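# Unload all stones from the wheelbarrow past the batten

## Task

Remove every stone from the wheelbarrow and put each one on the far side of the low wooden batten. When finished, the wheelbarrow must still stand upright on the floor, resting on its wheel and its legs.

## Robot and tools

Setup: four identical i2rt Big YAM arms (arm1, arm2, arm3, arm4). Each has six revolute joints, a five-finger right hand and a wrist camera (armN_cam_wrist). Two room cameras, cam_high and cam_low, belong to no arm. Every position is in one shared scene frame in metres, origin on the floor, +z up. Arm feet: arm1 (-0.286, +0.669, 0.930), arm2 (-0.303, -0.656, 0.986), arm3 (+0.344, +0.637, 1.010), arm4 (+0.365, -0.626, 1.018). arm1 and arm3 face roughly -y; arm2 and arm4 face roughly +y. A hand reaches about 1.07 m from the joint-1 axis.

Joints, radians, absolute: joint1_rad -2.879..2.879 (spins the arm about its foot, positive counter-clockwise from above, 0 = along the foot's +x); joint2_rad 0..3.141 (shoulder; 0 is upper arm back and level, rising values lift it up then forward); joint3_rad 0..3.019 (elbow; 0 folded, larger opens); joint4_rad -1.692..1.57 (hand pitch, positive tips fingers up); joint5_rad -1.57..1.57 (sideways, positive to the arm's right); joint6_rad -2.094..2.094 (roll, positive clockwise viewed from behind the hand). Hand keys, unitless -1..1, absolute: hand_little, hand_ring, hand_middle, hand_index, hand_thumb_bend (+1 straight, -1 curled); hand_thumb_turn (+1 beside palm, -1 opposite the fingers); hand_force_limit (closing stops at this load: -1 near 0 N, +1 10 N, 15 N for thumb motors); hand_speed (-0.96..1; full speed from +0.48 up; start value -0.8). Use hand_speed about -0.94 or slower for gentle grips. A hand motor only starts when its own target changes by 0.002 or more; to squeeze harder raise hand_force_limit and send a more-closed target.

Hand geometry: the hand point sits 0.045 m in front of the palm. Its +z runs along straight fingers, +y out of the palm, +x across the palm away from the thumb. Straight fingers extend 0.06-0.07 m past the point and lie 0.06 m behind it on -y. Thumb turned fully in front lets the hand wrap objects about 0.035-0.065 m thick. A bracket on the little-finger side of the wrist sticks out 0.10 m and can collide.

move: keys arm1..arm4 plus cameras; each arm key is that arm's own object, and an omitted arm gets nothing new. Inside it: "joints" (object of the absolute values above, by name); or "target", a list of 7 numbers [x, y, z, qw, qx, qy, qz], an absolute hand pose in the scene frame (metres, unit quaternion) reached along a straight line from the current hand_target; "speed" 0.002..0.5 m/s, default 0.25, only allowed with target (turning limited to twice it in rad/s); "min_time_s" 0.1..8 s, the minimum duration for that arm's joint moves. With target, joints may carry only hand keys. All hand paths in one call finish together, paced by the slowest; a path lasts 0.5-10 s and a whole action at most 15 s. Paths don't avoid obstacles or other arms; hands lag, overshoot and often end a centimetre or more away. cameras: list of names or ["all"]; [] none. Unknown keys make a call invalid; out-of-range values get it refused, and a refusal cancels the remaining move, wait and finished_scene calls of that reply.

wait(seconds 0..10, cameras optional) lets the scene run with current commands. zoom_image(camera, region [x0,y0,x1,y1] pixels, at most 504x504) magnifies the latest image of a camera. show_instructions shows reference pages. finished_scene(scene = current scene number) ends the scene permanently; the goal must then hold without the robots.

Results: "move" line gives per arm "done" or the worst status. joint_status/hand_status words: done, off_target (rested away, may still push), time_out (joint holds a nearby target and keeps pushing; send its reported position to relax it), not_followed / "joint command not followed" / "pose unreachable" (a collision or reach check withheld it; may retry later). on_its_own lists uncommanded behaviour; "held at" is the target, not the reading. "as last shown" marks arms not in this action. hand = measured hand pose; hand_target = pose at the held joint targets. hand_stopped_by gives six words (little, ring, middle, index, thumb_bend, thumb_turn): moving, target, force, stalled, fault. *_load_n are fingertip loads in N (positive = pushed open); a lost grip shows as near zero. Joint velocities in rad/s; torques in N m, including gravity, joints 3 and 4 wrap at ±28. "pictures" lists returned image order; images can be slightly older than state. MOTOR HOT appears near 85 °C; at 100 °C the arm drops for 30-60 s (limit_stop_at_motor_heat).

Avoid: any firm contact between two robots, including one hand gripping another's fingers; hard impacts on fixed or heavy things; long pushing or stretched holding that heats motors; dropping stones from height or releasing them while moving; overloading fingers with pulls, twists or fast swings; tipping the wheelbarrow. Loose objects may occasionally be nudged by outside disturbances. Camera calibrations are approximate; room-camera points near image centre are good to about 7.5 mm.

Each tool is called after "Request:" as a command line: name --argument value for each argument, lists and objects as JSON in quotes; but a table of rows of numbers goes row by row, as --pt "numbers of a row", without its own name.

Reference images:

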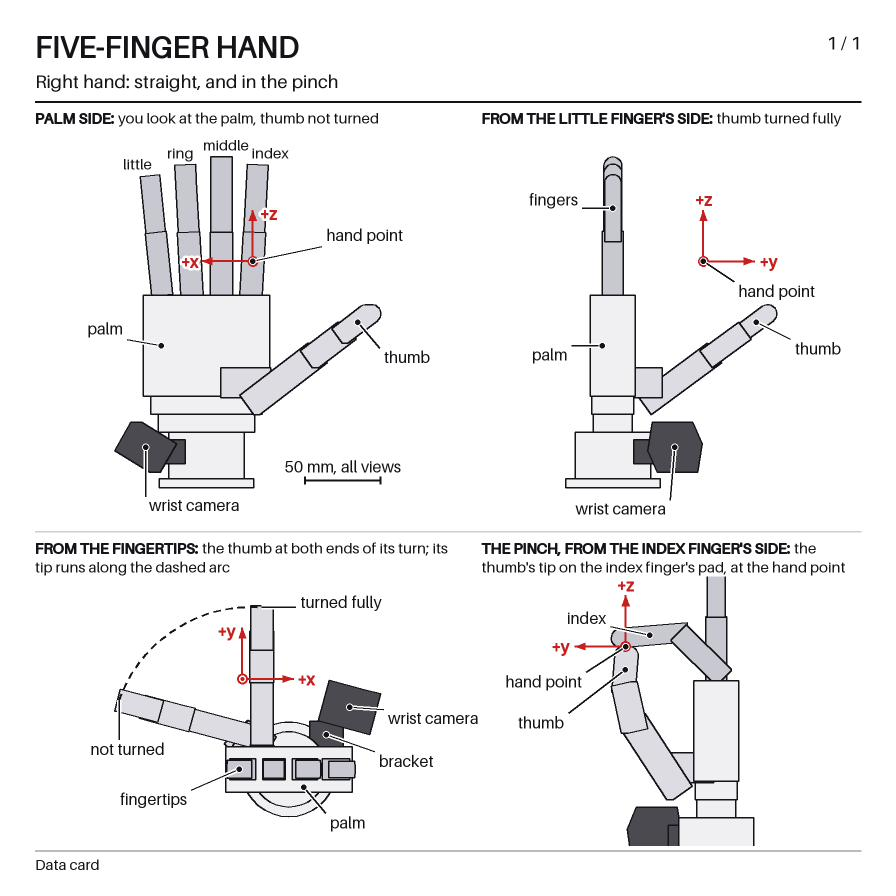

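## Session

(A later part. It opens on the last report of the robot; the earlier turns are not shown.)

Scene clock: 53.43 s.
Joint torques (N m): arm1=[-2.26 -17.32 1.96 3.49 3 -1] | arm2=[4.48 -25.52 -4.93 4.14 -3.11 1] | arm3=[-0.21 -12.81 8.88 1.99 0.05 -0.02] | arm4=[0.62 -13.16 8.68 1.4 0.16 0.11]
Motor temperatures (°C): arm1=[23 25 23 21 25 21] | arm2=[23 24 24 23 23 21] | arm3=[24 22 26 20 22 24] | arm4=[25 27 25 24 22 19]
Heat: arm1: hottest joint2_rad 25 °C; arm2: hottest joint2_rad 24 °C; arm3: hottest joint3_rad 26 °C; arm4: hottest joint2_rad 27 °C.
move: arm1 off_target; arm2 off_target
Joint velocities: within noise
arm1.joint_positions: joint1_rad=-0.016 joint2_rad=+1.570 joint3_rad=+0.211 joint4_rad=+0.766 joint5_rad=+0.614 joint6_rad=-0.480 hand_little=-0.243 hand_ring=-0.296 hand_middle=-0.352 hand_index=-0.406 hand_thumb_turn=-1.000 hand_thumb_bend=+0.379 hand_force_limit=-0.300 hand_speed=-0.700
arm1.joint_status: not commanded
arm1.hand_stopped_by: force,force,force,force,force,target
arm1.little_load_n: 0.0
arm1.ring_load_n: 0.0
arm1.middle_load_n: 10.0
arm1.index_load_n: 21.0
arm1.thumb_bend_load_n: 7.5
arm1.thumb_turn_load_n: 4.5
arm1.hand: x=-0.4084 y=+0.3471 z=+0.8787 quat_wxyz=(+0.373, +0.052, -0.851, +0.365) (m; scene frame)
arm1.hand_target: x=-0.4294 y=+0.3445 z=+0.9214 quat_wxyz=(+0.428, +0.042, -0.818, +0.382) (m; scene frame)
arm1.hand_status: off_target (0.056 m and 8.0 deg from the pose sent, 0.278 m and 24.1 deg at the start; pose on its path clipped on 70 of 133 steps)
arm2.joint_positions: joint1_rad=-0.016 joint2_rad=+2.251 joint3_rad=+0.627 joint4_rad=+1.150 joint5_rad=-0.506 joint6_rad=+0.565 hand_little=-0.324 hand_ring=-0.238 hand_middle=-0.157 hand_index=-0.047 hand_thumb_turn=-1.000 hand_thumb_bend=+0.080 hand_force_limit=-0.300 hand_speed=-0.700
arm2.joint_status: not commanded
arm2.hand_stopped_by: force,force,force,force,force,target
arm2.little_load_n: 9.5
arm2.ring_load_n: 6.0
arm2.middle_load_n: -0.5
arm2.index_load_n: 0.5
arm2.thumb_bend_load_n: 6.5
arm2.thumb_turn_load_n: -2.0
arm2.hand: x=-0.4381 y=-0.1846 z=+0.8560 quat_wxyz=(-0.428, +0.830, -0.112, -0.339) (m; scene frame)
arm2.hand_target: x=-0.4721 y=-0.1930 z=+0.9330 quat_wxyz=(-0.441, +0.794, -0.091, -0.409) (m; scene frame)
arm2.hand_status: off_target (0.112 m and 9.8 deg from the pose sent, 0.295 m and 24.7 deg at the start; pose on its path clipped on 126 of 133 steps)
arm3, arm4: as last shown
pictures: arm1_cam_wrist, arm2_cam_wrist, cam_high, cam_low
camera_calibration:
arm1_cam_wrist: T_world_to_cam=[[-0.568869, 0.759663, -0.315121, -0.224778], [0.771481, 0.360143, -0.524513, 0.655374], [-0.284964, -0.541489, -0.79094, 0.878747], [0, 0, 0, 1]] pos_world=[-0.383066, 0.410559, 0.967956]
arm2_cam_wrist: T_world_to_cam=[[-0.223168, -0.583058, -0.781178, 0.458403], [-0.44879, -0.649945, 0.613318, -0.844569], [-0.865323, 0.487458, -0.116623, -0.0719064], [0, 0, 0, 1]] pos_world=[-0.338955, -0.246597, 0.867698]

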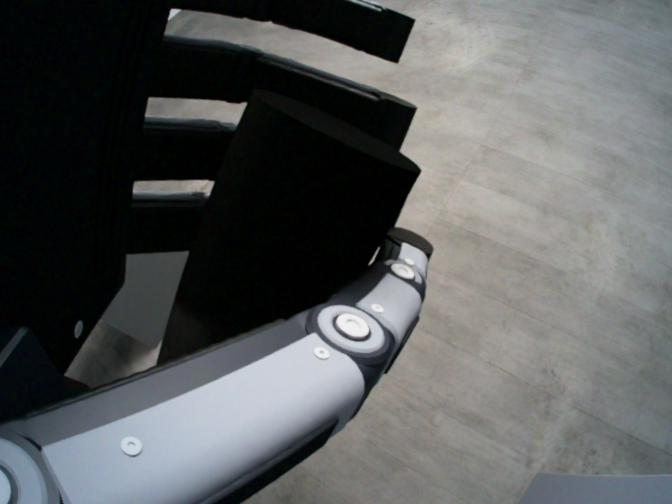

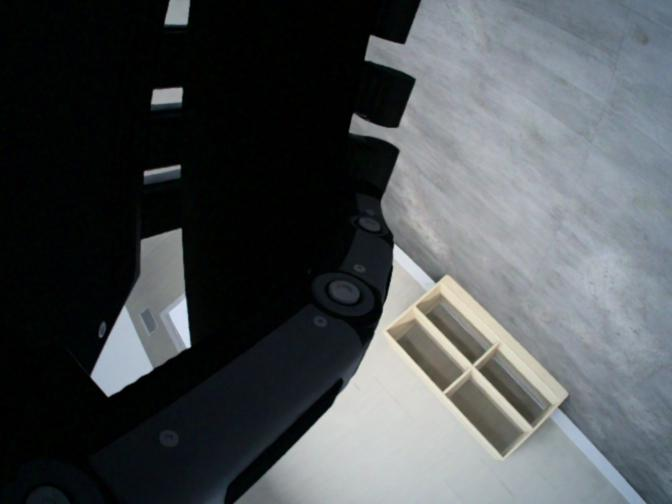

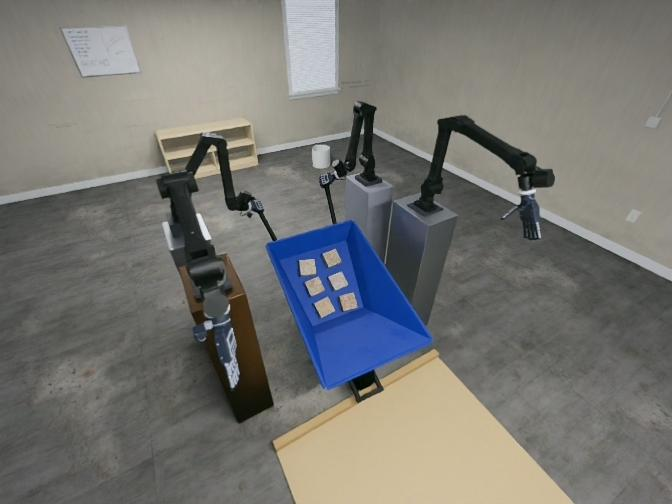

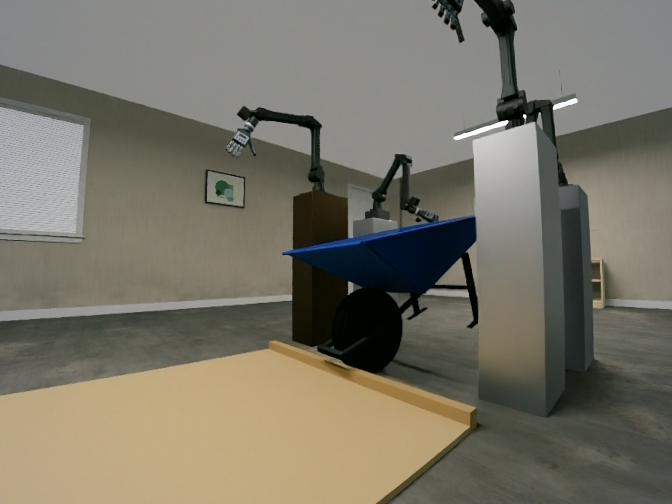

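Request:
move --arm1 '{"target": [-0.555, 0.372, 0.60, 0.25, -0.07, -0.92, 0.295], "speed": 0.12}' --arm2 '{"target": [-0.570, -0.197, 0.61, 0.37, -0.90, -0.02, 0.225], "speed": 0.12}'

Request:
move --arm1 '{"target": [-0.577, 0.375, 0.538, 0.211, -0.0818, -0.934, 0.2762], "speed": 0.08}' --arm2 '{"target": [-0.587, -0.198, 0.536, 0.3518, -0.9134, -0.0311, 0.2037], "speed": 0.08}' --cameras '["arm1_cam_wrist", "arm2_cam_wrist", "cam_high", "cam_low"]'

Scene clock: 58.30 s.
Joint torques (N m): arm1=[-4.54 -18.96 -6.68 2.36 0.92 -0.3] | arm2=[2.61 -22.83 -4.72 2.76 -0.68 -0.09] | arm3=[-0.15 -12.75 8.95 2.03 0.05 -0.01] | arm4=[0.21 -13.1 8.77 1.37 0.15 0.09]
Motor temperatures (°C): arm1=[23 25 23 21 26 21] | arm2=[23 25 24 23 25 21] | arm3=[24 22 26 20 22 24] | arm4=[25 27 25 24 22 19]
Heat: arm1: hottest joint5_rad 26 °C; arm2: hottest joint2_rad 25 °C; arm3: hottest joint3_rad 26 °C; arm4: hottest joint2_rad 27 °C.
move: arm1 off_target; arm2 off_target
Joint velocities: within noise
arm1.joint_positions: joint1_rad=-0.628 joint2_rad=+2.641 joint3_rad=+0.776 joint4_rad=+1.108 joint5_rad=+0.039 joint6_rad=-0.516 hand_little=-0.243 hand_ring=-0.296 hand_middle=-0.352 hand_index=-0.406 hand_thumb_turn=-1.000 hand_thumb_bend=+0.379 hand_force_limit=-0.300 hand_speed=-0.700
arm1.joint_status: not commanded
arm1.hand_stopped_by: force,force,force,force,force,target
arm1.little_load_n: 0.0
arm1.ring_load_n: 0.0
arm1.middle_load_n: 8.5
arm1.index_load_n: 24.5
arm1.thumb_bend_load_n: 11.0
arm1.thumb_turn_load_n: 1.0
arm1.hand: x=-0.5507 y=+0.3366 z=+0.5835 quat_wxyz=(+0.234, -0.063, -0.916, +0.320) (m; scene frame)
arm1.hand_target: x=-0.5538 y=+0.3702 z=+0.5976 quat_wxyz=(+0.249, -0.070, -0.920, +0.295) (m; scene frame)
arm1.hand_status: off_target (0.039 m and 3.5 deg from the pose sent, 0.316 m and 22.9 deg at the start)
arm2.joint_positions: joint1_rad=+0.366 joint2_rad=+2.864 joint3_rad=+1.143 joint4_rad=+0.990 joint5_rad=-0.133 joint6_rad=+0.419 hand_little=-0.324 hand_ring=-0.238 hand_middle=-0.157 hand_index=-0.047 hand_thumb_turn=-1.000 hand_thumb_bend=+0.077 hand_force_limit=-0.300 hand_speed=-0.700
arm2.joint_status: not commanded
arm2.hand_stopped_by: force,force,force,force,force,target
arm2.little_load_n: 14.5
arm2.ring_load_n: 7.0
arm2.middle_load_n: 0.0
arm2.index_load_n: 0.0
arm2.thumb_bend_load_n: 1.0
arm2.thumb_turn_load_n: 0.0
arm2.hand: x=-0.5543 y=-0.2049 z=+0.5697 quat_wxyz=(-0.352, +0.913, +0.002, -0.208) (m; scene frame)
arm2.hand_target: x=-0.5703 y=-0.1969 z=+0.6064 quat_wxyz=(-0.370, +0.901, +0.020, -0.225) (m; scene frame)
arm2.hand_status: off_target (0.044 m and 3.8 deg from the pose sent, 0.279 m and 22.5 deg at the start)
arm3.joint_positions: joint1_rad=+1.559 joint2_rad=+1.588 joint3_rad=+1.407 joint4_rad=-0.919 joint5_rad=-0.043 joint6_rad=-1.294 hand_little=+1.000 hand_ring=+1.000 hand_middle=+1.000 hand_index=+1.000 hand_thumb_turn=+1.000 hand_thumb_bend=+1.000 hand_force_limit=+0.000 hand_speed=-0.800
arm3.joint_status: not commanded
arm3.hand_stopped_by: target,target,target,target,target,target
arm3.little_load_n: 0.5
arm3.ring_load_n: 0.0
arm3.middle_load_n: 0.0
arm3.index_load_n: 0.5
arm3.thumb_bend_load_n: 0.0
arm3.thumb_turn_load_n: 0.0
arm3.hand: x=+0.8981 y=+0.6121 z=+1.1891 quat_wxyz=(-0.053, +0.965, -0.115, +0.229) (m; scene frame)
arm3.hand_target: x=+0.9016 y=+0.6181 z=+1.1811 quat_wxyz=(-0.054, +0.966, -0.110, +0.229) (m; scene frame)
arm3.hand_status: not commanded
arm4.joint_positions: joint1_rad=-1.563 joint2_rad=+1.587 joint3_rad=+1.399 joint4_rad=-0.912 joint5_rad=+0.054 joint6_rad=-1.283 hand_little=+1.000 hand_ring=+1.000 hand_middle=+1.000 hand_index=+1.000 hand_thumb_turn=+1.000 hand_thumb_bend=+1.000 hand_force_limit=+0.000 hand_speed=-0.800
arm4.joint_status: not commanded
arm4.hand_stopped_by: target,target,target,target,target,target
arm4.little_load_n: 0.0
arm4.ring_load_n: 0.0
arm4.middle_load_n: 0.0
arm4.index_load_n: 0.0
arm4.thumb_bend_load_n: 0.0
arm4.thumb_turn_load_n: 0.0
arm4.hand: x=+0.9114 y=-0.7101 z=+1.1966 quat_wxyz=(-0.002, +0.958, -0.167, +0.234) (m; scene frame)
arm4.hand_target: x=+0.9150 y=-0.7141 z=+1.1913 quat_wxyz=(-0.001, +0.957, -0.170, +0.234) (m; scene frame)
arm4.hand_status: not commanded
pictures: none

Scene clock: 59.93 s.
Joint torques (N m): arm1=[-2.37 -15.44 -0.88 1.03 0.2 -0.07] | arm2=[1.44 -16.32 0.68 1.02 0.04 -0.02] | arm3=[-0.15 -12.75 8.92 2 0.04 -0.03] | arm4=[0.21 -13.16 8.73 1.29 0.16 0.11]
Motor temperatures (°C): arm1=[23 25 23 21 26 21] | arm2=[23 25 24 23 24 21] | arm3=[24 22 26 20 22 24] | arm4=[25 27 25 24 22 19]
Heat: arm1: hottest joint5_rad 26 °C; arm2: hottest joint2_rad 25 °C; arm3: hottest joint3_rad 26 °C; arm4: hottest joint2_rad 27 °C.
move: arm1 off_target; arm2 done
Joint velocities: within noise
arm1.joint_positions: joint1_rad=-0.738 joint2_rad=+2.714 joint3_rad=+0.869 joint4_rad=+1.004 joint5_rad=-0.030 joint6_rad=-0.566 hand_little=-0.243 hand_ring=-0.296 hand_middle=-0.353 hand_index=-0.408 hand_thumb_turn=-1.000 hand_thumb_bend=+0.379 hand_force_limit=-0.300 hand_speed=-0.700
arm1.joint_status: not commanded
arm1.hand_stopped_by: force,force,force,force,force,target
arm1.little_load_n: 0.0
arm1.ring_load_n: 0.0
arm1.middle_load_n: 3.0
arm1.index_load_n: 0.0
arm1.thumb_bend_load_n: 6.0
arm1.thumb_turn_load_n: 1.5
arm1.hand: x=-0.5757 y=+0.3637 z=+0.5431 quat_wxyz=(+0.210, -0.079, -0.930, +0.289) (m; scene frame)
arm1.hand_target: x=-0.5767 y=+0.3750 z=+0.5381 quat_wxyz=(+0.211, -0.082, -0.934, +0.276) (m; scene frame)
arm1.hand_status: off_target (0.012 m and 1.6 deg from the pose sent, 0.065 m and 6.4 deg at the start)
arm2.joint_positions: joint1_rad=+0.431 joint2_rad=+2.931 joint3_rad=+1.264 joint4_rad=+0.943 joint5_rad=-0.101 joint6_rad=+0.408 hand_little=-0.325 hand_ring=-0.239 hand_middle=-0.157 hand_index=-0.047 hand_thumb_turn=-1.000 hand_thumb_bend=+0.076 hand_force_limit=-0.300 hand_speed=-0.700
arm2.joint_status: not commanded
arm2.hand_stopped_by: force,force,force,force,force,target
arm2.little_load_n: 0.0
arm2.ring_load_n: 0.0
arm2.middle_load_n: 0.0
arm2.index_load_n: 0.0
arm2.thumb_bend_load_n: 0.0
arm2.thumb_turn_load_n: 0.0
arm2.hand: x=-0.5874 y=-0.1967 z=+0.5404 quat_wxyz=(-0.356, +0.911, +0.031, -0.205) (m; scene frame)
arm2.hand_target: x=-0.5871 y=-0.1980 z=+0.5361 quat_wxyz=(-0.352, +0.913, +0.031, -0.204) (m; scene frame)
arm2.hand_status: done (0.005 m and 0.5 deg from the pose sent, 0.048 m and 3.3 deg at the start)
arm3, arm4: as last shown
arm3.little_load_n: 0.0
arm3.index_load_n: 0.0
arm3.thumb_bend_load_n: 0.5
pictures: arm1_cam_wrist, arm2_cam_wrist, cam_high, cam_low
camera_calibration:
arm1_cam_wrist: T_world_to_cam=[[-0.268441, 0.871798, -0.409766, -0.254772], [0.963296, 0.243376, -0.113269, 0.532078], [0.000979507, -0.425131, -0.905131, 0.758893], [0, 0, 0, 1]] pos_world=[-0.581683, 0.415244, 0.642769]
arm2_cam_wrist: T_world_to_cam=[[0.191064, -0.680341, -0.707553, 0.355988], [-0.539013, -0.675147, 0.503628, -0.724602], [-0.820341, 0.285155, -0.495709, -0.040552], [0, 0, 0, 1]] pos_world=[-0.491853, -0.235456, 0.596708]

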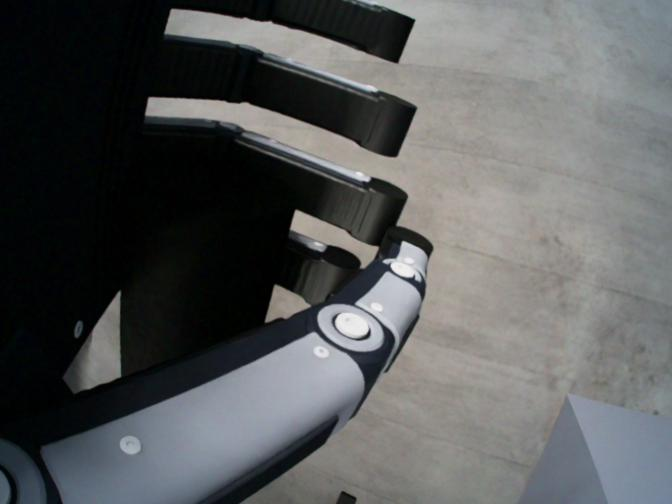

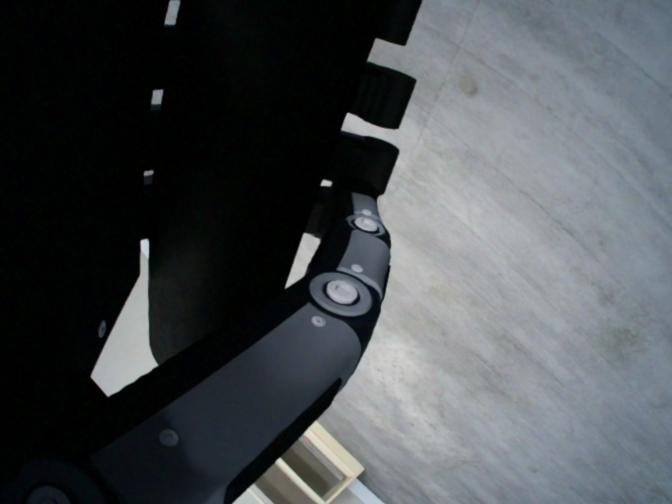

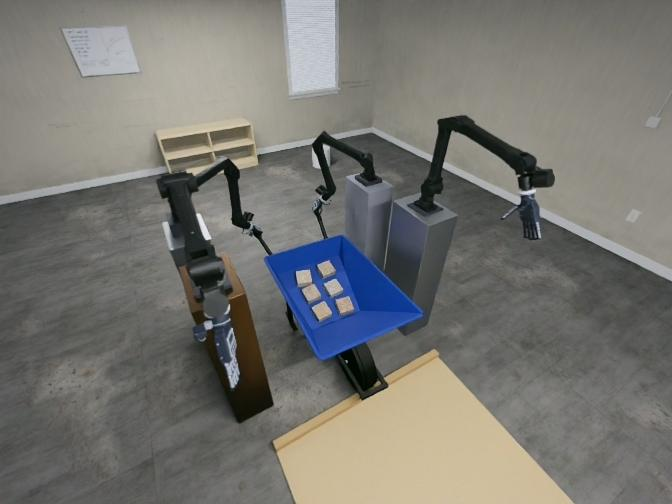

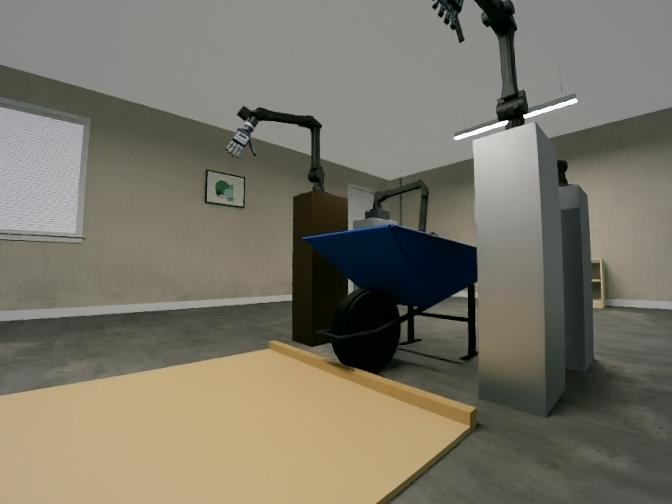

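Request:
move --arm1 '{"joints": {"hand_speed": 0, "hand_little": 0.4, "hand_ring": 0.4, "hand_middle": 0.4, "hand_index": 0.4, "hand_thumb_bend": 1}}' --arm2 '{"joints": {"hand_speed": -0.8, "hand_force_limit": 0.5, "hand_little": -0.9, "hand_ring": -0.9, "hand_middle": -0.9, "hand_index": -0.9}}'

Request:
move --arm1 '{"target": [-0.526, 0.362, 0.521, 0.211, -0.0818, -0.934, 0.2762], "speed": 0.1}' --cameras '["arm1_cam_wrist", "arm2_cam_wrist"]'

Scene clock: 62.27 s.
Joint torques (N m): arm1=[-2.43 -15.44 -0.85 1.05 0.22 -0.05] | arm2=[1.38 -17.85 -1.05 1.32 0.04 -0.07] | arm3=[-0.09 -12.69 8.92 2 0.03 -0.02] | arm4=[0.67 -12.86 8.69 1.32 0.17 0.06]
Motor temperatures (°C): arm1=[23 25 23 21 25 21] | arm2=[23 25 24 23 24 21] | arm3=[24 22 26 20 22 24] | arm4=[25 27 25 24 22 19]
Heat: arm1: hottest joint2_rad 25 °C; arm2: hottest joint2_rad 25 °C; arm3: hottest joint3_rad 26 °C; arm4: hottest joint2_rad 27 °C.
move: arm1 done; arm2 off_target
Joint velocities: within noise
arm1.joint_positions: joint1_rad=-0.738 joint2_rad=+2.714 joint3_rad=+0.869 joint4_rad=+1.004 joint5_rad=-0.030 joint6_rad=-0.566 hand_little=+0.400 hand_ring=+0.400 hand_middle=+0.400 hand_index=+0.400 hand_thumb_turn=-1.000 hand_thumb_bend=+1.000 hand_force_limit=-0.300 hand_speed=+0.000
arm1.joint_status: all done
arm1.hand_stopped_by: target,target,target,target,target,target
arm1.little_load_n: 0.0
arm1.ring_load_n: 0.0
arm1.middle_load_n: 0.0
arm1.index_load_n: 0.0
arm1.thumb_bend_load_n: 0.0
arm1.thumb_turn_load_n: 0.0
arm1.hand: x=-0.5757 y=+0.3637 z=+0.5431 quat_wxyz=(+0.210, -0.079, -0.931, +0.289) (m; scene frame)
arm1.hand_target: x=-0.5767 y=+0.3750 z=+0.5381 quat_wxyz=(+0.211, -0.082, -0.934, +0.276) (m; scene frame)
arm1.hand_status: not commanded
arm2.joint_positions: joint1_rad=+0.431 joint2_rad=+2.947 joint3_rad=+1.285 joint4_rad=+0.936 joint5_rad=-0.101 joint6_rad=+0.414 hand_little=-0.654 hand_ring=-0.641 hand_middle=-0.245 hand_index=-0.284 hand_thumb_turn=-1.000 hand_thumb_bend=+0.077 hand_force_limit=+0.500 hand_speed=-0.800
arm2.joint_status: hand_little off_target (ended at -0.654, target -0.900); hand_ring off_target (ended at -0.641, target -0.900); hand_middle off_target (ended at -0.245, target -0.900); hand_index off_target (ended at -0.284, target -0.900); the others done
arm2.hand_stopped_by: force,force,force,force,force,target
arm2.little_load_n: 0.0
arm2.ring_load_n: 7.5
arm2.middle_load_n: 7.0
arm2.index_load_n: 5.5
arm2.thumb_bend_load_n: 2.5
arm2.thumb_turn_load_n: -4.5
arm2.hand: x=-0.5885 y=-0.1950 z=+0.5340 quat_wxyz=(-0.354, +0.912, +0.028, -0.206) (m; scene frame)
arm2.hand_target: x=-0.5871 y=-0.1979 z=+0.5362 quat_wxyz=(-0.352, +0.913, +0.031, -0.204) (m; scene frame)
arm2.hand_status: not commanded
arm3, arm4: as last shown
arm3.thumb_bend_load_n: 0.0
pictures: none

Scene clock: 63.67 s.
Joint torques (N m): arm1=[0.03 -13.39 -1.98 2.21 0.12 0.19] | arm2=[1.38 -17.85 -1.05 1.32 0.03 -0.07] | arm3=[-0.26 -12.81 8.96 2 0.04 -0.04] | arm4=[0.26 -13.04 8.7 1.4 0.16 0.09]
Motor temperatures (°C): arm1=[23 25 23 21 25 21] | arm2=[23 25 24 23 23 21] | arm3=[24 23 26 20 22 24] | arm4=[25 27 25 24 22 19]
Heat: arm1: hottest joint2_rad 25 °C; arm2: hottest joint2_rad 25 °C; arm3: hottest joint3_rad 26 °C; arm4: hottest joint2_rad 27 °C.
move: arm1 off_target
Joint velocities: within noise
arm1.joint_positions: joint1_rad=-0.620 joint2_rad=+2.764 joint3_rad=+0.869 joint4_rad=+1.052 joint5_rad=+0.069 joint6_rad=-0.478 hand_little=+0.400 hand_ring=+0.400 hand_middle=+0.400 hand_index=+0.400 hand_thumb_turn=-1.000 hand_thumb_bend=+1.000 hand_force_limit=-0.300 hand_speed=+0.000
arm1.joint_status: not commanded
arm1.hand_stopped_by: target,target,target,target,target,target
arm1.little_load_n: 0.0
arm1.ring_load_n: 0.0
arm1.middle_load_n: 0.0
arm1.index_load_n: 0.0
arm1.thumb_bend_load_n: 0.0
arm1.thumb_turn_load_n: 0.0
arm1.hand: x=-0.5396 y=+0.3519 z=+0.5298 quat_wxyz=(+0.218, -0.082, -0.930, +0.284) (m; scene frame)
arm1.hand_target: x=-0.5261 y=+0.3624 z=+0.5214 quat_wxyz=(+0.211, -0.082, -0.934, +0.276) (m; scene frame)
arm1.hand_status: off_target (0.019 m and 1.3 deg from the pose sent, 0.054 m and 1.6 deg at the start)
arm2, arm3, arm4: as last shown
arm2.thumb_bend_load_n: 2.0
arm3.middle_load_n: -0.5
pictures: arm1_cam_wrist, arm2_cam_wrist
camera_calibration:
arm1_cam_wrist: T_world_to_cam=[[-0.261686, 0.879024, -0.398544, -0.245035], [0.965035, 0.231831, -0.122321, 0.508448], [-0.0151286, -0.416619, -0.908956, 0.732184], [0, 0, 0, 1]] pos_world=[-0.543715, 0.402559, 0.630059]
arm2_cam_wrist: T_world_to_cam=[[0.186301, -0.683627, -0.705653, 0.348356], [-0.539993, -0.671266, 0.507749, -0.722751], [-0.820792, 0.286454, -0.494211, -0.0459053], [0, 0, 0, 1]] pos_world=[-0.492858, -0.233863, 0.590108]

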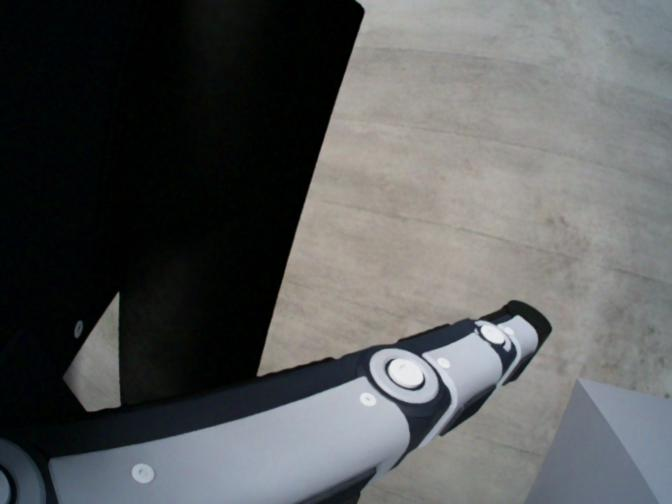

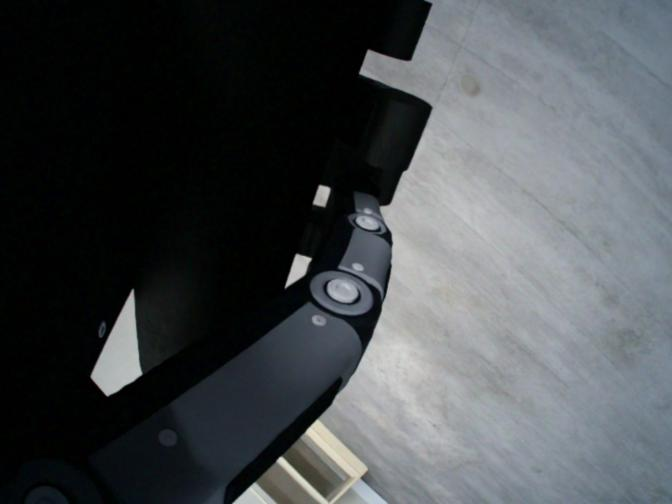

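Request:
move --arm1 '{"target": [-0.506, 0.362, 0.516, 0.211, -0.0818, -0.934, 0.2762], "speed": 0.1}'

Request:
move --arm1 '{"joints": {"hand_speed": -0.75, "hand_force_limit": 0.5, "hand_little": -0.9, "hand_ring": -0.9, "hand_middle": -0.9, "hand_index": -0.9}}'

Request:
move --arm1 '{"joints": {"hand_force_limit": 0.2, "hand_thumb_bend": -0.9}}' --arm2 '{"joints": {"hand_force_limit": 0.2, "hand_thumb_bend": -0.9}}' --cameras '["arm1_cam_wrist", "arm2_cam_wrist", "cam_high"]'

Scene clock: 64.97 s.
Joint torques (N m): arm1=[0.15 -13.33 -2.95 2.25 0.11 0.19] | arm2=[1.38 -17.85 -1.05 1.31 0.04 -0.07] | arm3=[-0.15 -12.57 8.88 2.02 0.05 -0.03] | arm4=[0.56 -12.86 8.73 1.35 0.16 0.11]
Motor temperatures (°C): arm1=[23 25 23 21 24 21] | arm2=[23 25 24 23 23 21] | arm3=[24 23 26 20 22 24] | arm4=[25 27 25 24 22 19]
Heat: arm1: hottest joint2_rad 25 °C; arm2: hottest joint2_rad 25 °C; arm3: hottest joint3_rad 26 °C; arm4: hottest joint2_rad 27 °C.
move: arm1 off_target
Joint velocities: within noise
arm1.joint_positions: joint1_rad=-0.568 joint2_rad=+2.789 joint3_rad=+0.869 joint4_rad=+1.083 joint5_rad=+0.104 joint6_rad=-0.437 hand_little=+0.400 hand_ring=+0.400 hand_middle=+0.400 hand_index=+0.400 hand_thumb_turn=-1.000 hand_thumb_bend=+1.000 hand_force_limit=-0.300 hand_speed=+0.000
arm1.joint_status: not commanded
arm1.hand_stopped_by: target,target,target,target,target,target
arm1.little_load_n: 0.0
arm1.ring_load_n: 0.0
arm1.middle_load_n: 0.0
arm1.index_load_n: 0.0
arm1.thumb_bend_load_n: 0.0
arm1.thumb_turn_load_n: 0.0
arm1.hand: x=-0.5229 y=+0.3469 z=+0.5243 quat_wxyz=(+0.220, -0.083, -0.928, +0.287) (m; scene frame)
arm1.hand_target: x=-0.5064 y=+0.3622 z=+0.5166 quat_wxyz=(+0.211, -0.082, -0.934, +0.276) (m; scene frame)
arm1.hand_status: off_target (0.024 m and 1.8 deg from the pose sent, 0.038 m and 1.3 deg at the start)
arm2, arm3, arm4: as last shown
arm2.ring_load_n: 7.0
arm2.thumb_bend_load_n: 2.5
arm3.middle_load_n: 0.0
arm4.thumb_turn_load_n: -0.5
pictures: none

Scene clock: 67.10 s.
Joint torques (N m): arm1=[0.15 -14.27 -3.93 2.19 0.03 0.19] | arm2=[1.38 -17.85 -1.06 1.31 0.03 -0.07] | arm3=[0.09 -12.69 8.94 1.99 0.05 -0.02] | arm4=[0.03 -12.98 8.77 1.39 0.17 0.09]
Motor temperatures (°C): arm1=[23 25 23 21 24 21] | arm2=[23 25 24 23 23 20] | arm3=[24 23 26 20 22 24] | arm4=[25 27 25 24 22 19]
Heat: arm1: hottest joint2_rad 25 °C; arm2: hottest joint2_rad 25 °C; arm3: hottest joint3_rad 26 °C; arm4: hottest joint2_rad 27 °C.
move: arm1 off_target
Joint velocities: within noise
arm1.joint_positions: joint1_rad=-0.568 joint2_rad=+2.799 joint3_rad=+0.882 joint4_rad=+1.084 joint5_rad=+0.107 joint6_rad=-0.437 hand_little=-0.543 hand_ring=-0.587 hand_middle=-0.634 hand_index=-0.679 hand_thumb_turn=-1.000 hand_thumb_bend=+1.000 hand_force_limit=+0.500 hand_speed=-0.750
arm1.joint_status: hand_little off_target (ended at -0.543, target -0.900); hand_ring off_target (ended at -0.587, target -0.900); hand_middle off_target (ended at -0.634, target -0.900); hand_index off_target (ended at -0.679, target -0.900); the others done
arm1.hand_stopped_by: force,force,force,force,target,target
arm1.little_load_n: 0.0
arm1.ring_load_n: 0.0
arm1.middle_load_n: 2.0
arm1.index_load_n: 9.5
arm1.thumb_bend_load_n: 0.0
arm1.thumb_turn_load_n: 0.0
arm1.hand: x=-0.5248 y=+0.3449 z=+0.5207 quat_wxyz=(+0.222, -0.084, -0.928, +0.288) (m; scene frame)
arm1.hand_target: x=-0.5065 y=+0.3622 z=+0.5165 quat_wxyz=(+0.211, -0.082, -0.934, +0.276) (m; scene frame)
arm1.hand_status: not commanded
arm2, arm3, arm4: as last shown
arm2.thumb_bend_load_n: 2.0
arm4.thumb_turn_load_n: 0.0
pictures: none

Scene clock: 72.67 s.
Joint torques (N m): arm1=[0.21 -14.33 -3.93 2.21 0.03 0.19] | arm2=[1.38 -17.85 -1.05 1.32 0.04 -0.07] | arm3=[-0.15 -12.45 8.92 2 0.07 -0.04] | arm4=[0.5 -12.98 8.66 1.48 0.18 0.08]
Motor temperatures (°C): arm1=[23 25 23 21 23 21] | arm2=[23 25 24 23 22 20] | arm3=[24 23 26 20 22 24] | arm4=[25 27 25 24 22 19]
Heat: arm1: hottest joint2_rad 25 °C; arm2: hottest joint2_rad 25 °C; arm3: hottest joint3_rad 26 °C; arm4: hottest joint2_rad 27 °C.
move: arm1 off_target; arm2 off_target
Joint velocities: within noise
arm1.joint_positions: joint1_rad=-0.568 joint2_rad=+2.799 joint3_rad=+0.882 joint4_rad=+1.084 joint5_rad=+0.107 joint6_rad=-0.437 hand_little=-0.543 hand_ring=-0.587 hand_middle=-0.634 hand_index=-0.679 hand_thumb_turn=-1.000 hand_thumb_bend=+0.461 hand_force_limit=+0.200 hand_speed=-0.750
arm1.joint_status: hand_thumb_bend off_target (ended at +0.461, target -0.900); the others done
arm1.hand_stopped_by: force,force,force,force,force,target
arm1.little_load_n: 0.0
arm1.ring_load_n: 0.0
arm1.middle_load_n: 2.5
arm1.index_load_n: 9.5
arm1.thumb_bend_load_n: 12.0
arm1.thumb_turn_load_n: 1.5
arm1.hand: x=-0.5248 y=+0.3449 z=+0.5207 quat_wxyz=(+0.222, -0.084, -0.928, +0.288) (m; scene frame)
arm1.hand_target: x=-0.5065 y=+0.3622 z=+0.5165 quat_wxyz=(+0.211, -0.082, -0.934, +0.276) (m; scene frame)
arm1.hand_status: not commanded
arm2.joint_positions: joint1_rad=+0.431 joint2_rad=+2.947 joint3_rad=+1.285 joint4_rad=+0.936 joint5_rad=-0.101 joint6_rad=+0.414 hand_little=-0.654 hand_ring=-0.641 hand_middle=-0.245 hand_index=-0.284 hand_thumb_turn=-1.000 hand_thumb_bend=+0.058 hand_force_limit=+0.200 hand_speed=-0.800
arm2.joint_status: hand_thumb_bend off_target (ended at +0.058, target -0.900); the others done
arm2.hand_stopped_by: force,force,force,force,force,target
arm2.little_load_n: 0.0
arm2.ring_load_n: 7.0
arm2.middle_load_n: 7.5
arm2.index_load_n: 5.5
arm2.thumb_bend_load_n: 9.5
arm2.thumb_turn_load_n: -4.5
arm2.hand: x=-0.5885 y=-0.1950 z=+0.5340 quat_wxyz=(-0.354, +0.912, +0.028, -0.206) (m; scene frame)
arm2.hand_target: x=-0.5871 y=-0.1979 z=+0.5362 quat_wxyz=(-0.352, +0.913, +0.031, -0.204) (m; scene frame)
arm2.hand_status: not commanded
arm3, arm4: as last shown
arm3.little_load_n: -0.5
arm4.ring_load_n: -0.5
pictures: arm1_cam_wrist, arm2_cam_wrist, cam_high
camera_calibration:
arm1_cam_wrist: T_world_to_cam=[[-0.261963, 0.876038, -0.404887, -0.234467], [0.964776, 0.227231, -0.132562, 0.501478], [-0.0241263, -0.425352, -0.904707, 0.717281], [0, 0, 0, 1]] pos_world=[-0.52793, 0.396547, 0.620473]
arm2_cam_wrist: T_world_to_cam=[[0.185965, -0.683749, -0.705623, 0.348145], [-0.540068, -0.671068, 0.507931, -0.722849], [-0.820819, 0.286627, -0.494066, -0.0459639], [0, 0, 0, 1]] pos_world=[-0.492859, -0.233863, 0.590108]

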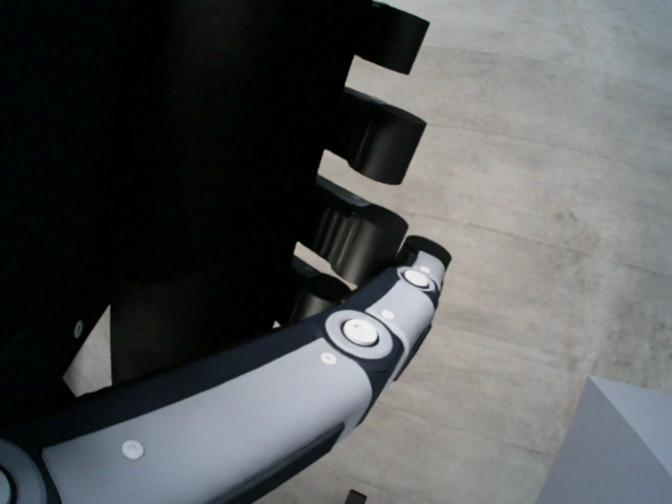

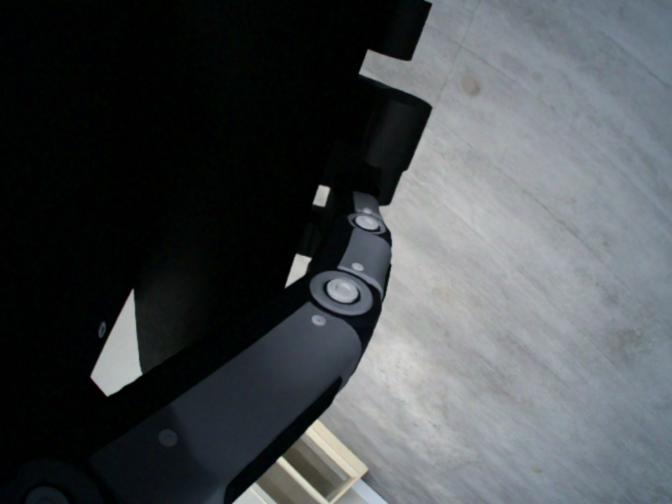

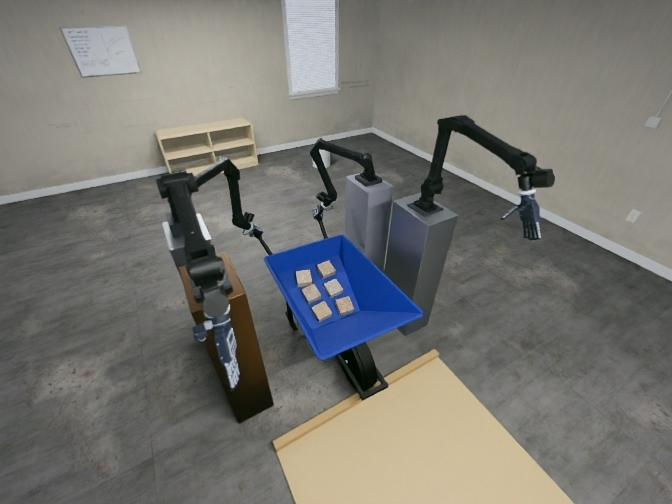

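Request:
move --arm1 '{"joints": {"hand_force_limit": 0.4, "hand_little": -0.95, "hand_ring": -0.95, "hand_middle": -0.95, "hand_index": -0.95}}' --arm2 '{"joints": {"hand_force_limit": 0.4, "hand_little": -0.95, "hand_ring": -0.95, "hand_middle": -0.95, "hand_index": -0.95}}'

Scene clock: 73.30 s.
Joint torques (N m): arm1=[0.15 -14.45 -4.1 2.18 0.16 0.21] | arm2=[1.38 -17.96 -1.21 1.32 0.04 -0.11] | arm3=[-0.32 -12.63 8.9 2 0.05 -0.03] | arm4=[0.38 -13.22 8.79 1.31 0.16 0.11]
Motor temperatures (°C): arm1=[23 25 23 21 23 21] | arm2=[23 25 24 23 22 20] | arm3=[24 23 26 20 22 24] | arm4=[25 27 25 24 22 19]
Heat: arm1: hottest joint2_rad 25 °C; arm2: hottest joint2_rad 25 °C; arm3: hottest joint3_rad 26 °C; arm4: hottest joint2_rad 27 °C.
move: arm1 off_target; arm2 off_target
Joint velocities: within noise
arm1.joint_positions: joint1_rad=-0.568 joint2_rad=+2.801 joint3_rad=+0.884 joint4_rad=+1.084 joint5_rad=+0.103 joint6_rad=-0.439 hand_little=-0.631 hand_ring=-0.629 hand_middle=-0.650 hand_index=-0.679 hand_thumb_turn=-1.000 hand_thumb_bend=+0.461 hand_force_limit=+0.400 hand_speed=-0.750
arm1.joint_status: hand_little off_target (ended at -0.631, target -0.950); hand_ring off_target (ended at -0.629, target -0.950); hand_middle off_target (ended at -0.650, target -0.950); hand_index off_target (ended at -0.679, target -0.950); the others done
arm1.hand_stopped_by: force,force,force,force,force,target
arm1.little_load_n: 11.0
arm1.ring_load_n: 2.5
arm1.middle_load_n: 12.5
arm1.index_load_n: 1.0
arm1.thumb_bend_load_n: 12.0
arm1.thumb_turn_load_n: 1.5
arm1.hand: x=-0.5246 y=+0.3440 z=+0.5201 quat_wxyz=(+0.221, -0.083, -0.928, +0.289) (m; scene frame)
arm1.hand_target: x=-0.5065 y=+0.3622 z=+0.5165 quat_wxyz=(+0.211, -0.082, -0.934, +0.276) (m; scene frame)
arm1.hand_status: not commanded
arm2.joint_positions: joint1_rad=+0.431 joint2_rad=+2.949 joint3_rad=+1.287 joint4_rad=+0.936 joint5_rad=-0.101 joint6_rad=+0.418 hand_little=-0.705 hand_ring=-0.642 hand_middle=-0.245 hand_index=-0.317 hand_thumb_turn=-1.000 hand_thumb_bend=+0.058 hand_force_limit=+0.400 hand_speed=-0.800
arm2.joint_status: hand_little off_target (ended at -0.705, target -0.950); hand_ring off_target (ended at -0.642, target -0.950); hand_middle off_target (ended at -0.245, target -0.950); hand_index off_target (ended at -0.317, target -0.950); the others done
arm2.hand_stopped_by: force,force,force,force,force,target
arm2.little_load_n: 8.0
arm2.ring_load_n: 2.0
arm2.middle_load_n: 7.5
arm2.index_load_n: 6.5
arm2.thumb_bend_load_n: 8.0
arm2.thumb_turn_load_n: -6.0
arm2.hand: x=-0.5887 y=-0.1948 z=+0.5336 quat_wxyz=(-0.354, +0.912, +0.026, -0.207) (m; scene frame)
arm2.hand_target: x=-0.5871 y=-0.1980 z=+0.5361 quat_wxyz=(-0.352, +0.913, +0.031, -0.204) (m; scene frame)
arm2.hand_status: not commanded
arm3, arm4: as last shown
arm3.little_load_n: 0.0
arm4.ring_load_n: 0.0
arm4.middle_load_n: 0.5
pictures: none

Request:
move --arm1 '{"target": [-0.565, 0.345, 0.715, 0.3175, -0.0350, -0.8929, 0.3171], "speed": 0.1}' --arm2 '{"target": [-0.628, -0.198, 0.743, 0.3967, -0.8660, 0.0210, 0.3048], "speed": 0.1}' --cameras '["arm1_cam_wrist", "arm2_cam_wrist", "cam_high", "cam_low"]'

Scene clock: 77.73 s.
Joint torques (N m): arm1=[-5.89 -28.1 -8.12 4.25 2.06 -0.9] | arm2=[4.95 -28.69 -5.81 3.75 -1.19 0.62] | arm3=[-0.09 -12.75 8.9 1.99 0.05 -0.02] | arm4=[0.56 -13.22 8.77 1.4 0.15 0.09]
Motor temperatures (°C): arm1=[23 25 23 21 24 21] | arm2=[23 26 24 23 22 20] | arm3=[24 23 26 20 22 24] | arm4=[25 27 26 24 22 19]
Heat: arm1: hottest joint2_rad 25 °C; arm2: hottest joint2_rad 26 °C; arm3: hottest joint3_rad 26 °C; arm4: hottest joint2_rad 27 °C.
move: arm1 off_target; arm2 off_target
Joint velocities: within noise
arm1.joint_positions: joint1_rad=-0.530 joint2_rad=+2.471 joint3_rad=+0.652 joint4_rad=+1.053 joint5_rad=+0.129 joint6_rad=-0.508 hand_little=-0.631 hand_ring=-0.629 hand_middle=-0.650 hand_index=-0.678 hand_thumb_turn=-1.000 hand_thumb_bend=+0.461 hand_force_limit=+0.400 hand_speed=-0.750
arm1.joint_status: not commanded
arm1.hand_stopped_by: force,force,force,force,force,target
arm1.little_load_n: 5.5
arm1.ring_load_n: 4.0
arm1.middle_load_n: 13.5
arm1.index_load_n: 15.5
arm1.thumb_bend_load_n: 12.0
arm1.thumb_turn_load_n: 1.5
arm1.hand: x=-0.5247 y=+0.3313 z=+0.6386 quat_wxyz=(+0.251, -0.039, -0.917, +0.307) (m; scene frame)
arm1.hand_target: x=-0.5617 y=+0.3443 z=+0.7004 quat_wxyz=(+0.318, -0.038, -0.894, +0.313) (m; scene frame)
arm1.hand_status: off_target (0.087 m and 8.3 deg from the pose sent, 0.199 m and 13.4 deg at the start; pose on its path clipped on 37 of 112 steps)
arm2.joint_positions: joint1_rad=+0.416 joint2_rad=+2.694 joint3_rad=+0.981 joint4_rad=+1.063 joint5_rad=-0.127 joint6_rad=+0.521 hand_little=-0.704 hand_ring=-0.641 hand_middle=-0.245 hand_index=-0.317 hand_thumb_turn=-1.000 hand_thumb_bend=+0.058 hand_force_limit=+0.400 hand_speed=-0.800
arm2.joint_status: not commanded
arm2.hand_stopped_by: force,force,force,force,force,target
arm2.little_load_n: 13.0
arm2.ring_load_n: 6.0
arm2.middle_load_n: 8.0
arm2.index_load_n: 6.5
arm2.thumb_bend_load_n: 8.0
arm2.thumb_turn_load_n: -6.0
arm2.hand: x=-0.5840 y=-0.2094 z=+0.6517 quat_wxyz=(-0.370, +0.895, -0.019, -0.247) (m; scene frame)
arm2.hand_target: x=-0.6266 y=-0.1985 z=+0.7289 quat_wxyz=(-0.394, +0.866, -0.019, -0.306) (m; scene frame)
arm2.hand_status: off_target (0.102 m and 8.1 deg from the pose sent, 0.213 m and 14.4 deg at the start; pose on its path clipped on 77 of 112 steps)
arm3.joint_positions: joint1_rad=+1.559 joint2_rad=+1.588 joint3_rad=+1.407 joint4_rad=-0.919 joint5_rad=-0.043 joint6_rad=-1.294 hand_little=+1.000 hand_ring=+1.000 hand_middle=+1.000 hand_index=+1.000 hand_thumb_turn=+1.000 hand_thumb_bend=+1.000 hand_force_limit=+0.000 hand_speed=-0.800
arm3.joint_status: not commanded
arm3.hand_stopped_by: target,target,target,target,target,target
arm3.little_load_n: 0.0
arm3.ring_load_n: 0.0
arm3.middle_load_n: 0.0
arm3.index_load_n: 0.0
arm3.thumb_bend_load_n: 0.0
arm3.thumb_turn_load_n: 0.0
arm3.hand: x=+0.8981 y=+0.6121 z=+1.1891 quat_wxyz=(-0.053, +0.965, -0.115, +0.229) (m; scene frame)
arm3.hand_target: x=+0.9016 y=+0.6181 z=+1.1811 quat_wxyz=(-0.054, +0.966, -0.110, +0.229) (m; scene frame)
arm3.hand_status: not commanded
arm4.joint_positions: joint1_rad=-1.563 joint2_rad=+1.587 joint3_rad=+1.399 joint4_rad=-0.912 joint5_rad=+0.054 joint6_rad=-1.283 hand_little=+1.000 hand_ring=+1.000 hand_middle=+1.000 hand_index=+1.000 hand_thumb_turn=+1.000 hand_thumb_bend=+1.000 hand_force_limit=+0.000 hand_speed=-0.800
arm4.joint_status: not commanded
arm4.hand_stopped_by: target,target,target,target,target,target
arm4.little_load_n: 0.0
arm4.ring_load_n: 0.0
arm4.middle_load_n: 0.0
arm4.index_load_n: 0.0
arm4.thumb_bend_load_n: 0.0
arm4.thumb_turn_load_n: 0.0
arm4.hand: x=+0.9114 y=-0.7101 z=+1.1966 quat_wxyz=(-0.002, +0.958, -0.167, +0.234) (m; scene frame)
arm4.hand_target: x=+0.9150 y=-0.7141 z=+1.1913 quat_wxyz=(-0.001, +0.957, -0.170, +0.234) (m; scene frame)
arm4.hand_status: not commanded
pictures: arm1_cam_wrist, arm2_cam_wrist, cam_high, cam_low
camera_calibration:
arm1_cam_wrist: T_world_to_cam=[[-0.35884, 0.847438, -0.391258, -0.224819], [0.930761, 0.293375, -0.21821, 0.535035], [-0.0701345, -0.44247, -0.894037, 0.792948], [0, 0, 0, 1]] pos_world=[-0.523051, 0.384409, 0.737713]
arm2_cam_wrist: T_world_to_cam=[[0.0605762, -0.678243, -0.732336, 0.365848], [-0.519766, -0.647798, 0.556957, -0.805152], [-0.852158, 0.346905, -0.391769, -0.05227], [0, 0, 0, 1]] pos_world=[-0.485195, -0.25531, 0.695881]

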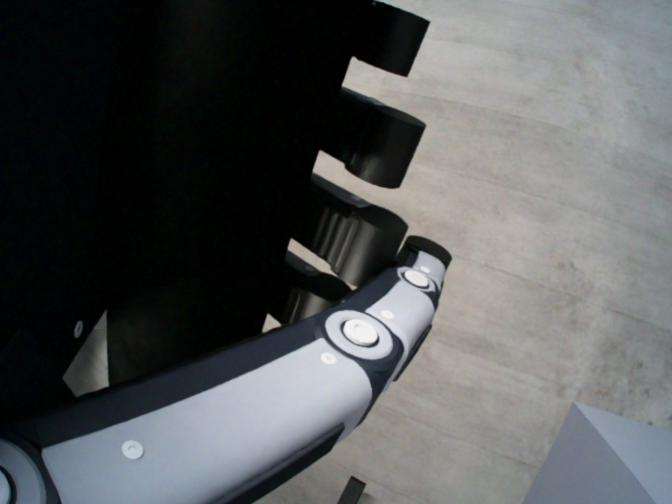

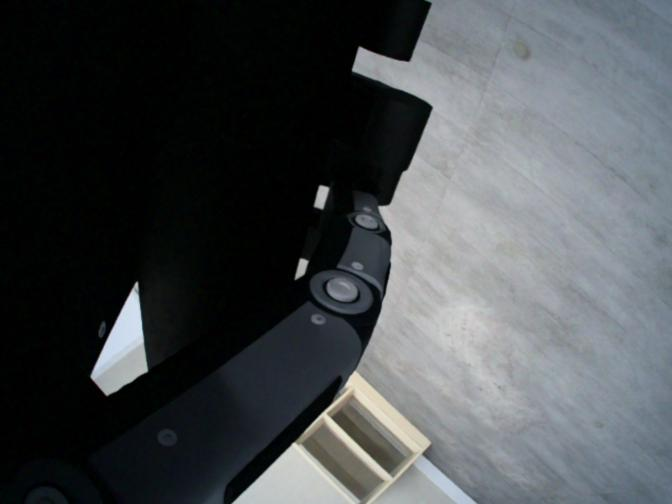

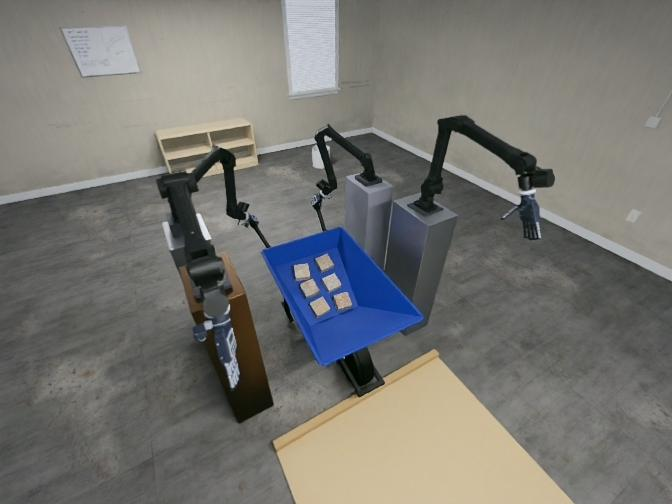

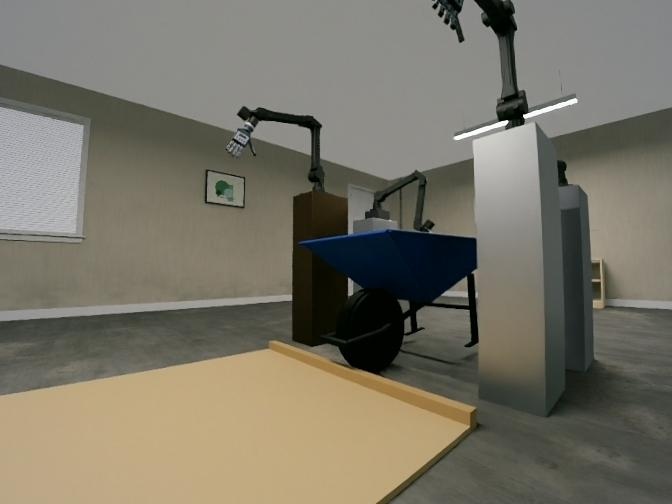

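Request:
move --arm1 '{"target": [-0.44, 0.337, 0.925, 0.4162, 0.0214, -0.8387, 0.3506], "speed": 0.12}' --arm2 '{"target": [-0.50, -0.203, 0.958, 0.4257, -0.8090, 0.0779, 0.3984], "speed": 0.12}' --cameras '["arm1_cam_wrist", "arm2_cam_wrist", "cam_high", "cam_low"]'

Scene clock: 82.97 s.
Joint torques (N m): arm1=[-3.49 -19.02 2.55 2.61 3.36 -1.5] | arm2=[3.31 -23.94 -2.71 3.45 -2.14 0.88] | arm3=[0.03 -12.51 8.94 1.98 0.06 -0.03] | arm4=[0.44 -12.92 8.68 1.44 0.16 0.11]
Motor temperatures (°C): arm1=[23 25 23 21 29 22] | arm2=[23 26 24 23 24 21] | arm3=[24 23 27 20 22 24] | arm4=[25 28 26 24 22 19]
Heat: arm1: hottest joint5_rad 29 °C; arm2: hottest joint2_rad 26 °C; arm3: hottest joint3_rad 27 °C; arm4: hottest joint2_rad 28 °C.
move: arm1 off_target; arm2 off_target
Joint velocities: within noise
arm1.joint_positions: joint1_rad=-0.040 joint2_rad=+1.565 joint3_rad=+0.296 joint4_rad=+0.570 joint5_rad=+0.604 joint6_rad=-0.351 hand_little=-0.631 hand_ring=-0.629 hand_middle=-0.650 hand_index=-0.678 hand_thumb_turn=-1.000 hand_thumb_bend=+0.461 hand_force_limit=+0.400 hand_speed=-0.750
arm1.joint_status: not commanded
arm1.hand_stopped_by: force,force,force,force,force,target
arm1.little_load_n: 5.5
arm1.ring_load_n: 4.0
arm1.middle_load_n: 13.5
arm1.index_load_n: 14.5
arm1.thumb_bend_load_n: 12.0
arm1.thumb_turn_load_n: 1.5
arm1.hand: x=-0.4082 y=+0.3340 z=+0.8689 quat_wxyz=(+0.348, +0.007, -0.874, +0.339) (m; scene frame)
arm1.hand_target: x=-0.4382 y=+0.3359 z=+0.9148 quat_wxyz=(+0.415, +0.014, -0.842, +0.345) (m; scene frame)
arm1.hand_status: off_target (0.065 m and 9.1 deg from the pose sent, 0.299 m and 22.8 deg at the start; pose on its path clipped on 75 of 147 steps)
arm2.joint_positions: joint1_rad=+0.076 joint2_rad=+2.120 joint3_rad=+0.591 joint4_rad=+1.023 joint5_rad=-0.479 joint6_rad=+0.550 hand_little=-0.705 hand_ring=-0.641 hand_middle=-0.245 hand_index=-0.317 hand_thumb_turn=-1.000 hand_thumb_bend=+0.058 hand_force_limit=+0.400 hand_speed=-0.800
arm2.joint_status: not commanded
arm2.hand_stopped_by: force,force,force,force,force,target
arm2.little_load_n: 8.5
arm2.ring_load_n: 5.0
arm2.middle_load_n: 7.5
arm2.index_load_n: 6.5
arm2.thumb_bend_load_n: 8.0
arm2.thumb_turn_load_n: -6.0
arm2.hand: x=-0.4767 y=-0.1987 z=+0.8831 quat_wxyz=(-0.406, +0.843, -0.080, -0.343) (m; scene frame)
arm2.hand_target: x=-0.4996 y=-0.2028 z=+0.9478 quat_wxyz=(-0.422, +0.811, -0.074, -0.398) (m; scene frame)
arm2.hand_status: off_target (0.079 m and 7.8 deg from the pose sent, 0.318 m and 22.1 deg at the start; pose on its path clipped on 90 of 147 steps)
arm3, arm4: as last shown
pictures: arm1_cam_wrist, arm2_cam_wrist, cam_high, cam_low
camera_calibration:
arm1_cam_wrist: T_world_to_cam=[[-0.475856, 0.810867, -0.34067, -0.174677], [0.842397, 0.308843, -0.441569, 0.62887], [-0.25284, -0.497102, -0.830037, 0.896214], [0, 0, 0, 1]] pos_world=[-0.386281, 0.392928, 0.962073]
arm2_cam_wrist: T_world_to_cam=[[-0.159629, -0.616465, -0.771031, 0.477488], [-0.414948, -0.666795, 0.619033, -0.87991], [-0.895732, 0.418754, -0.149361, -0.0945307], [0, 0, 0, 1]] pos_world=[-0.37357, -0.25278, 0.898732]

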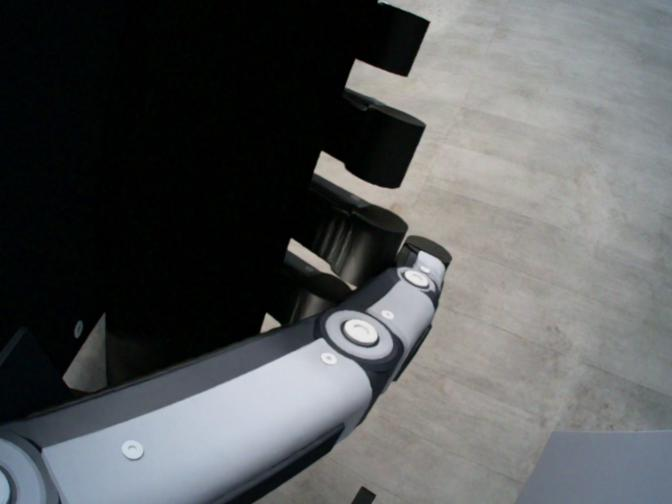

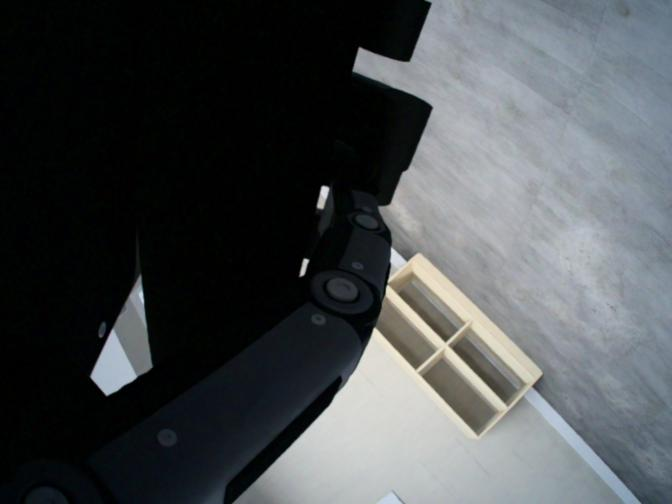

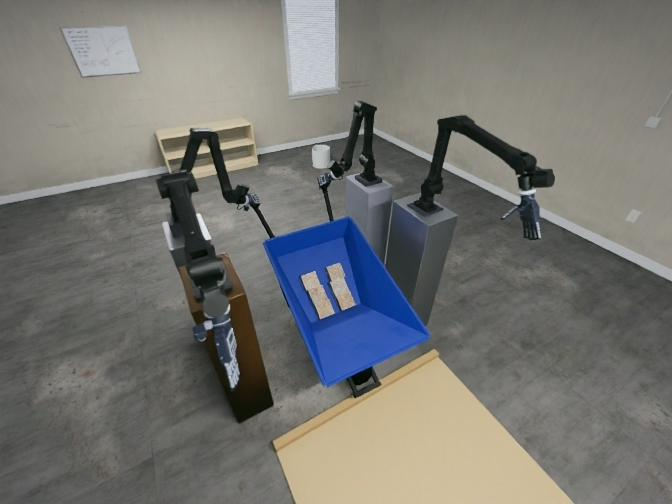

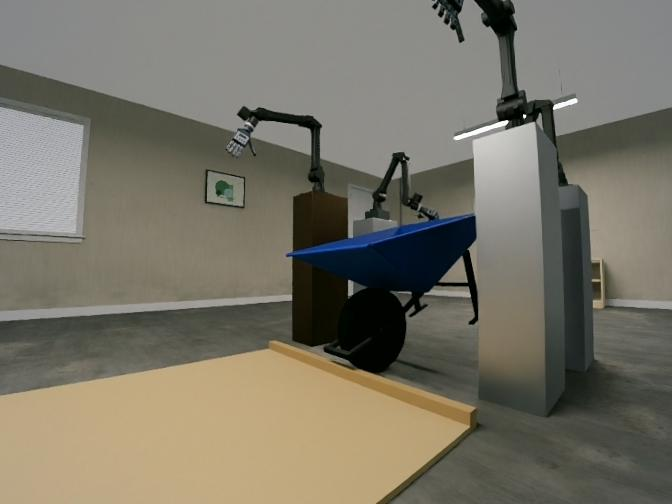

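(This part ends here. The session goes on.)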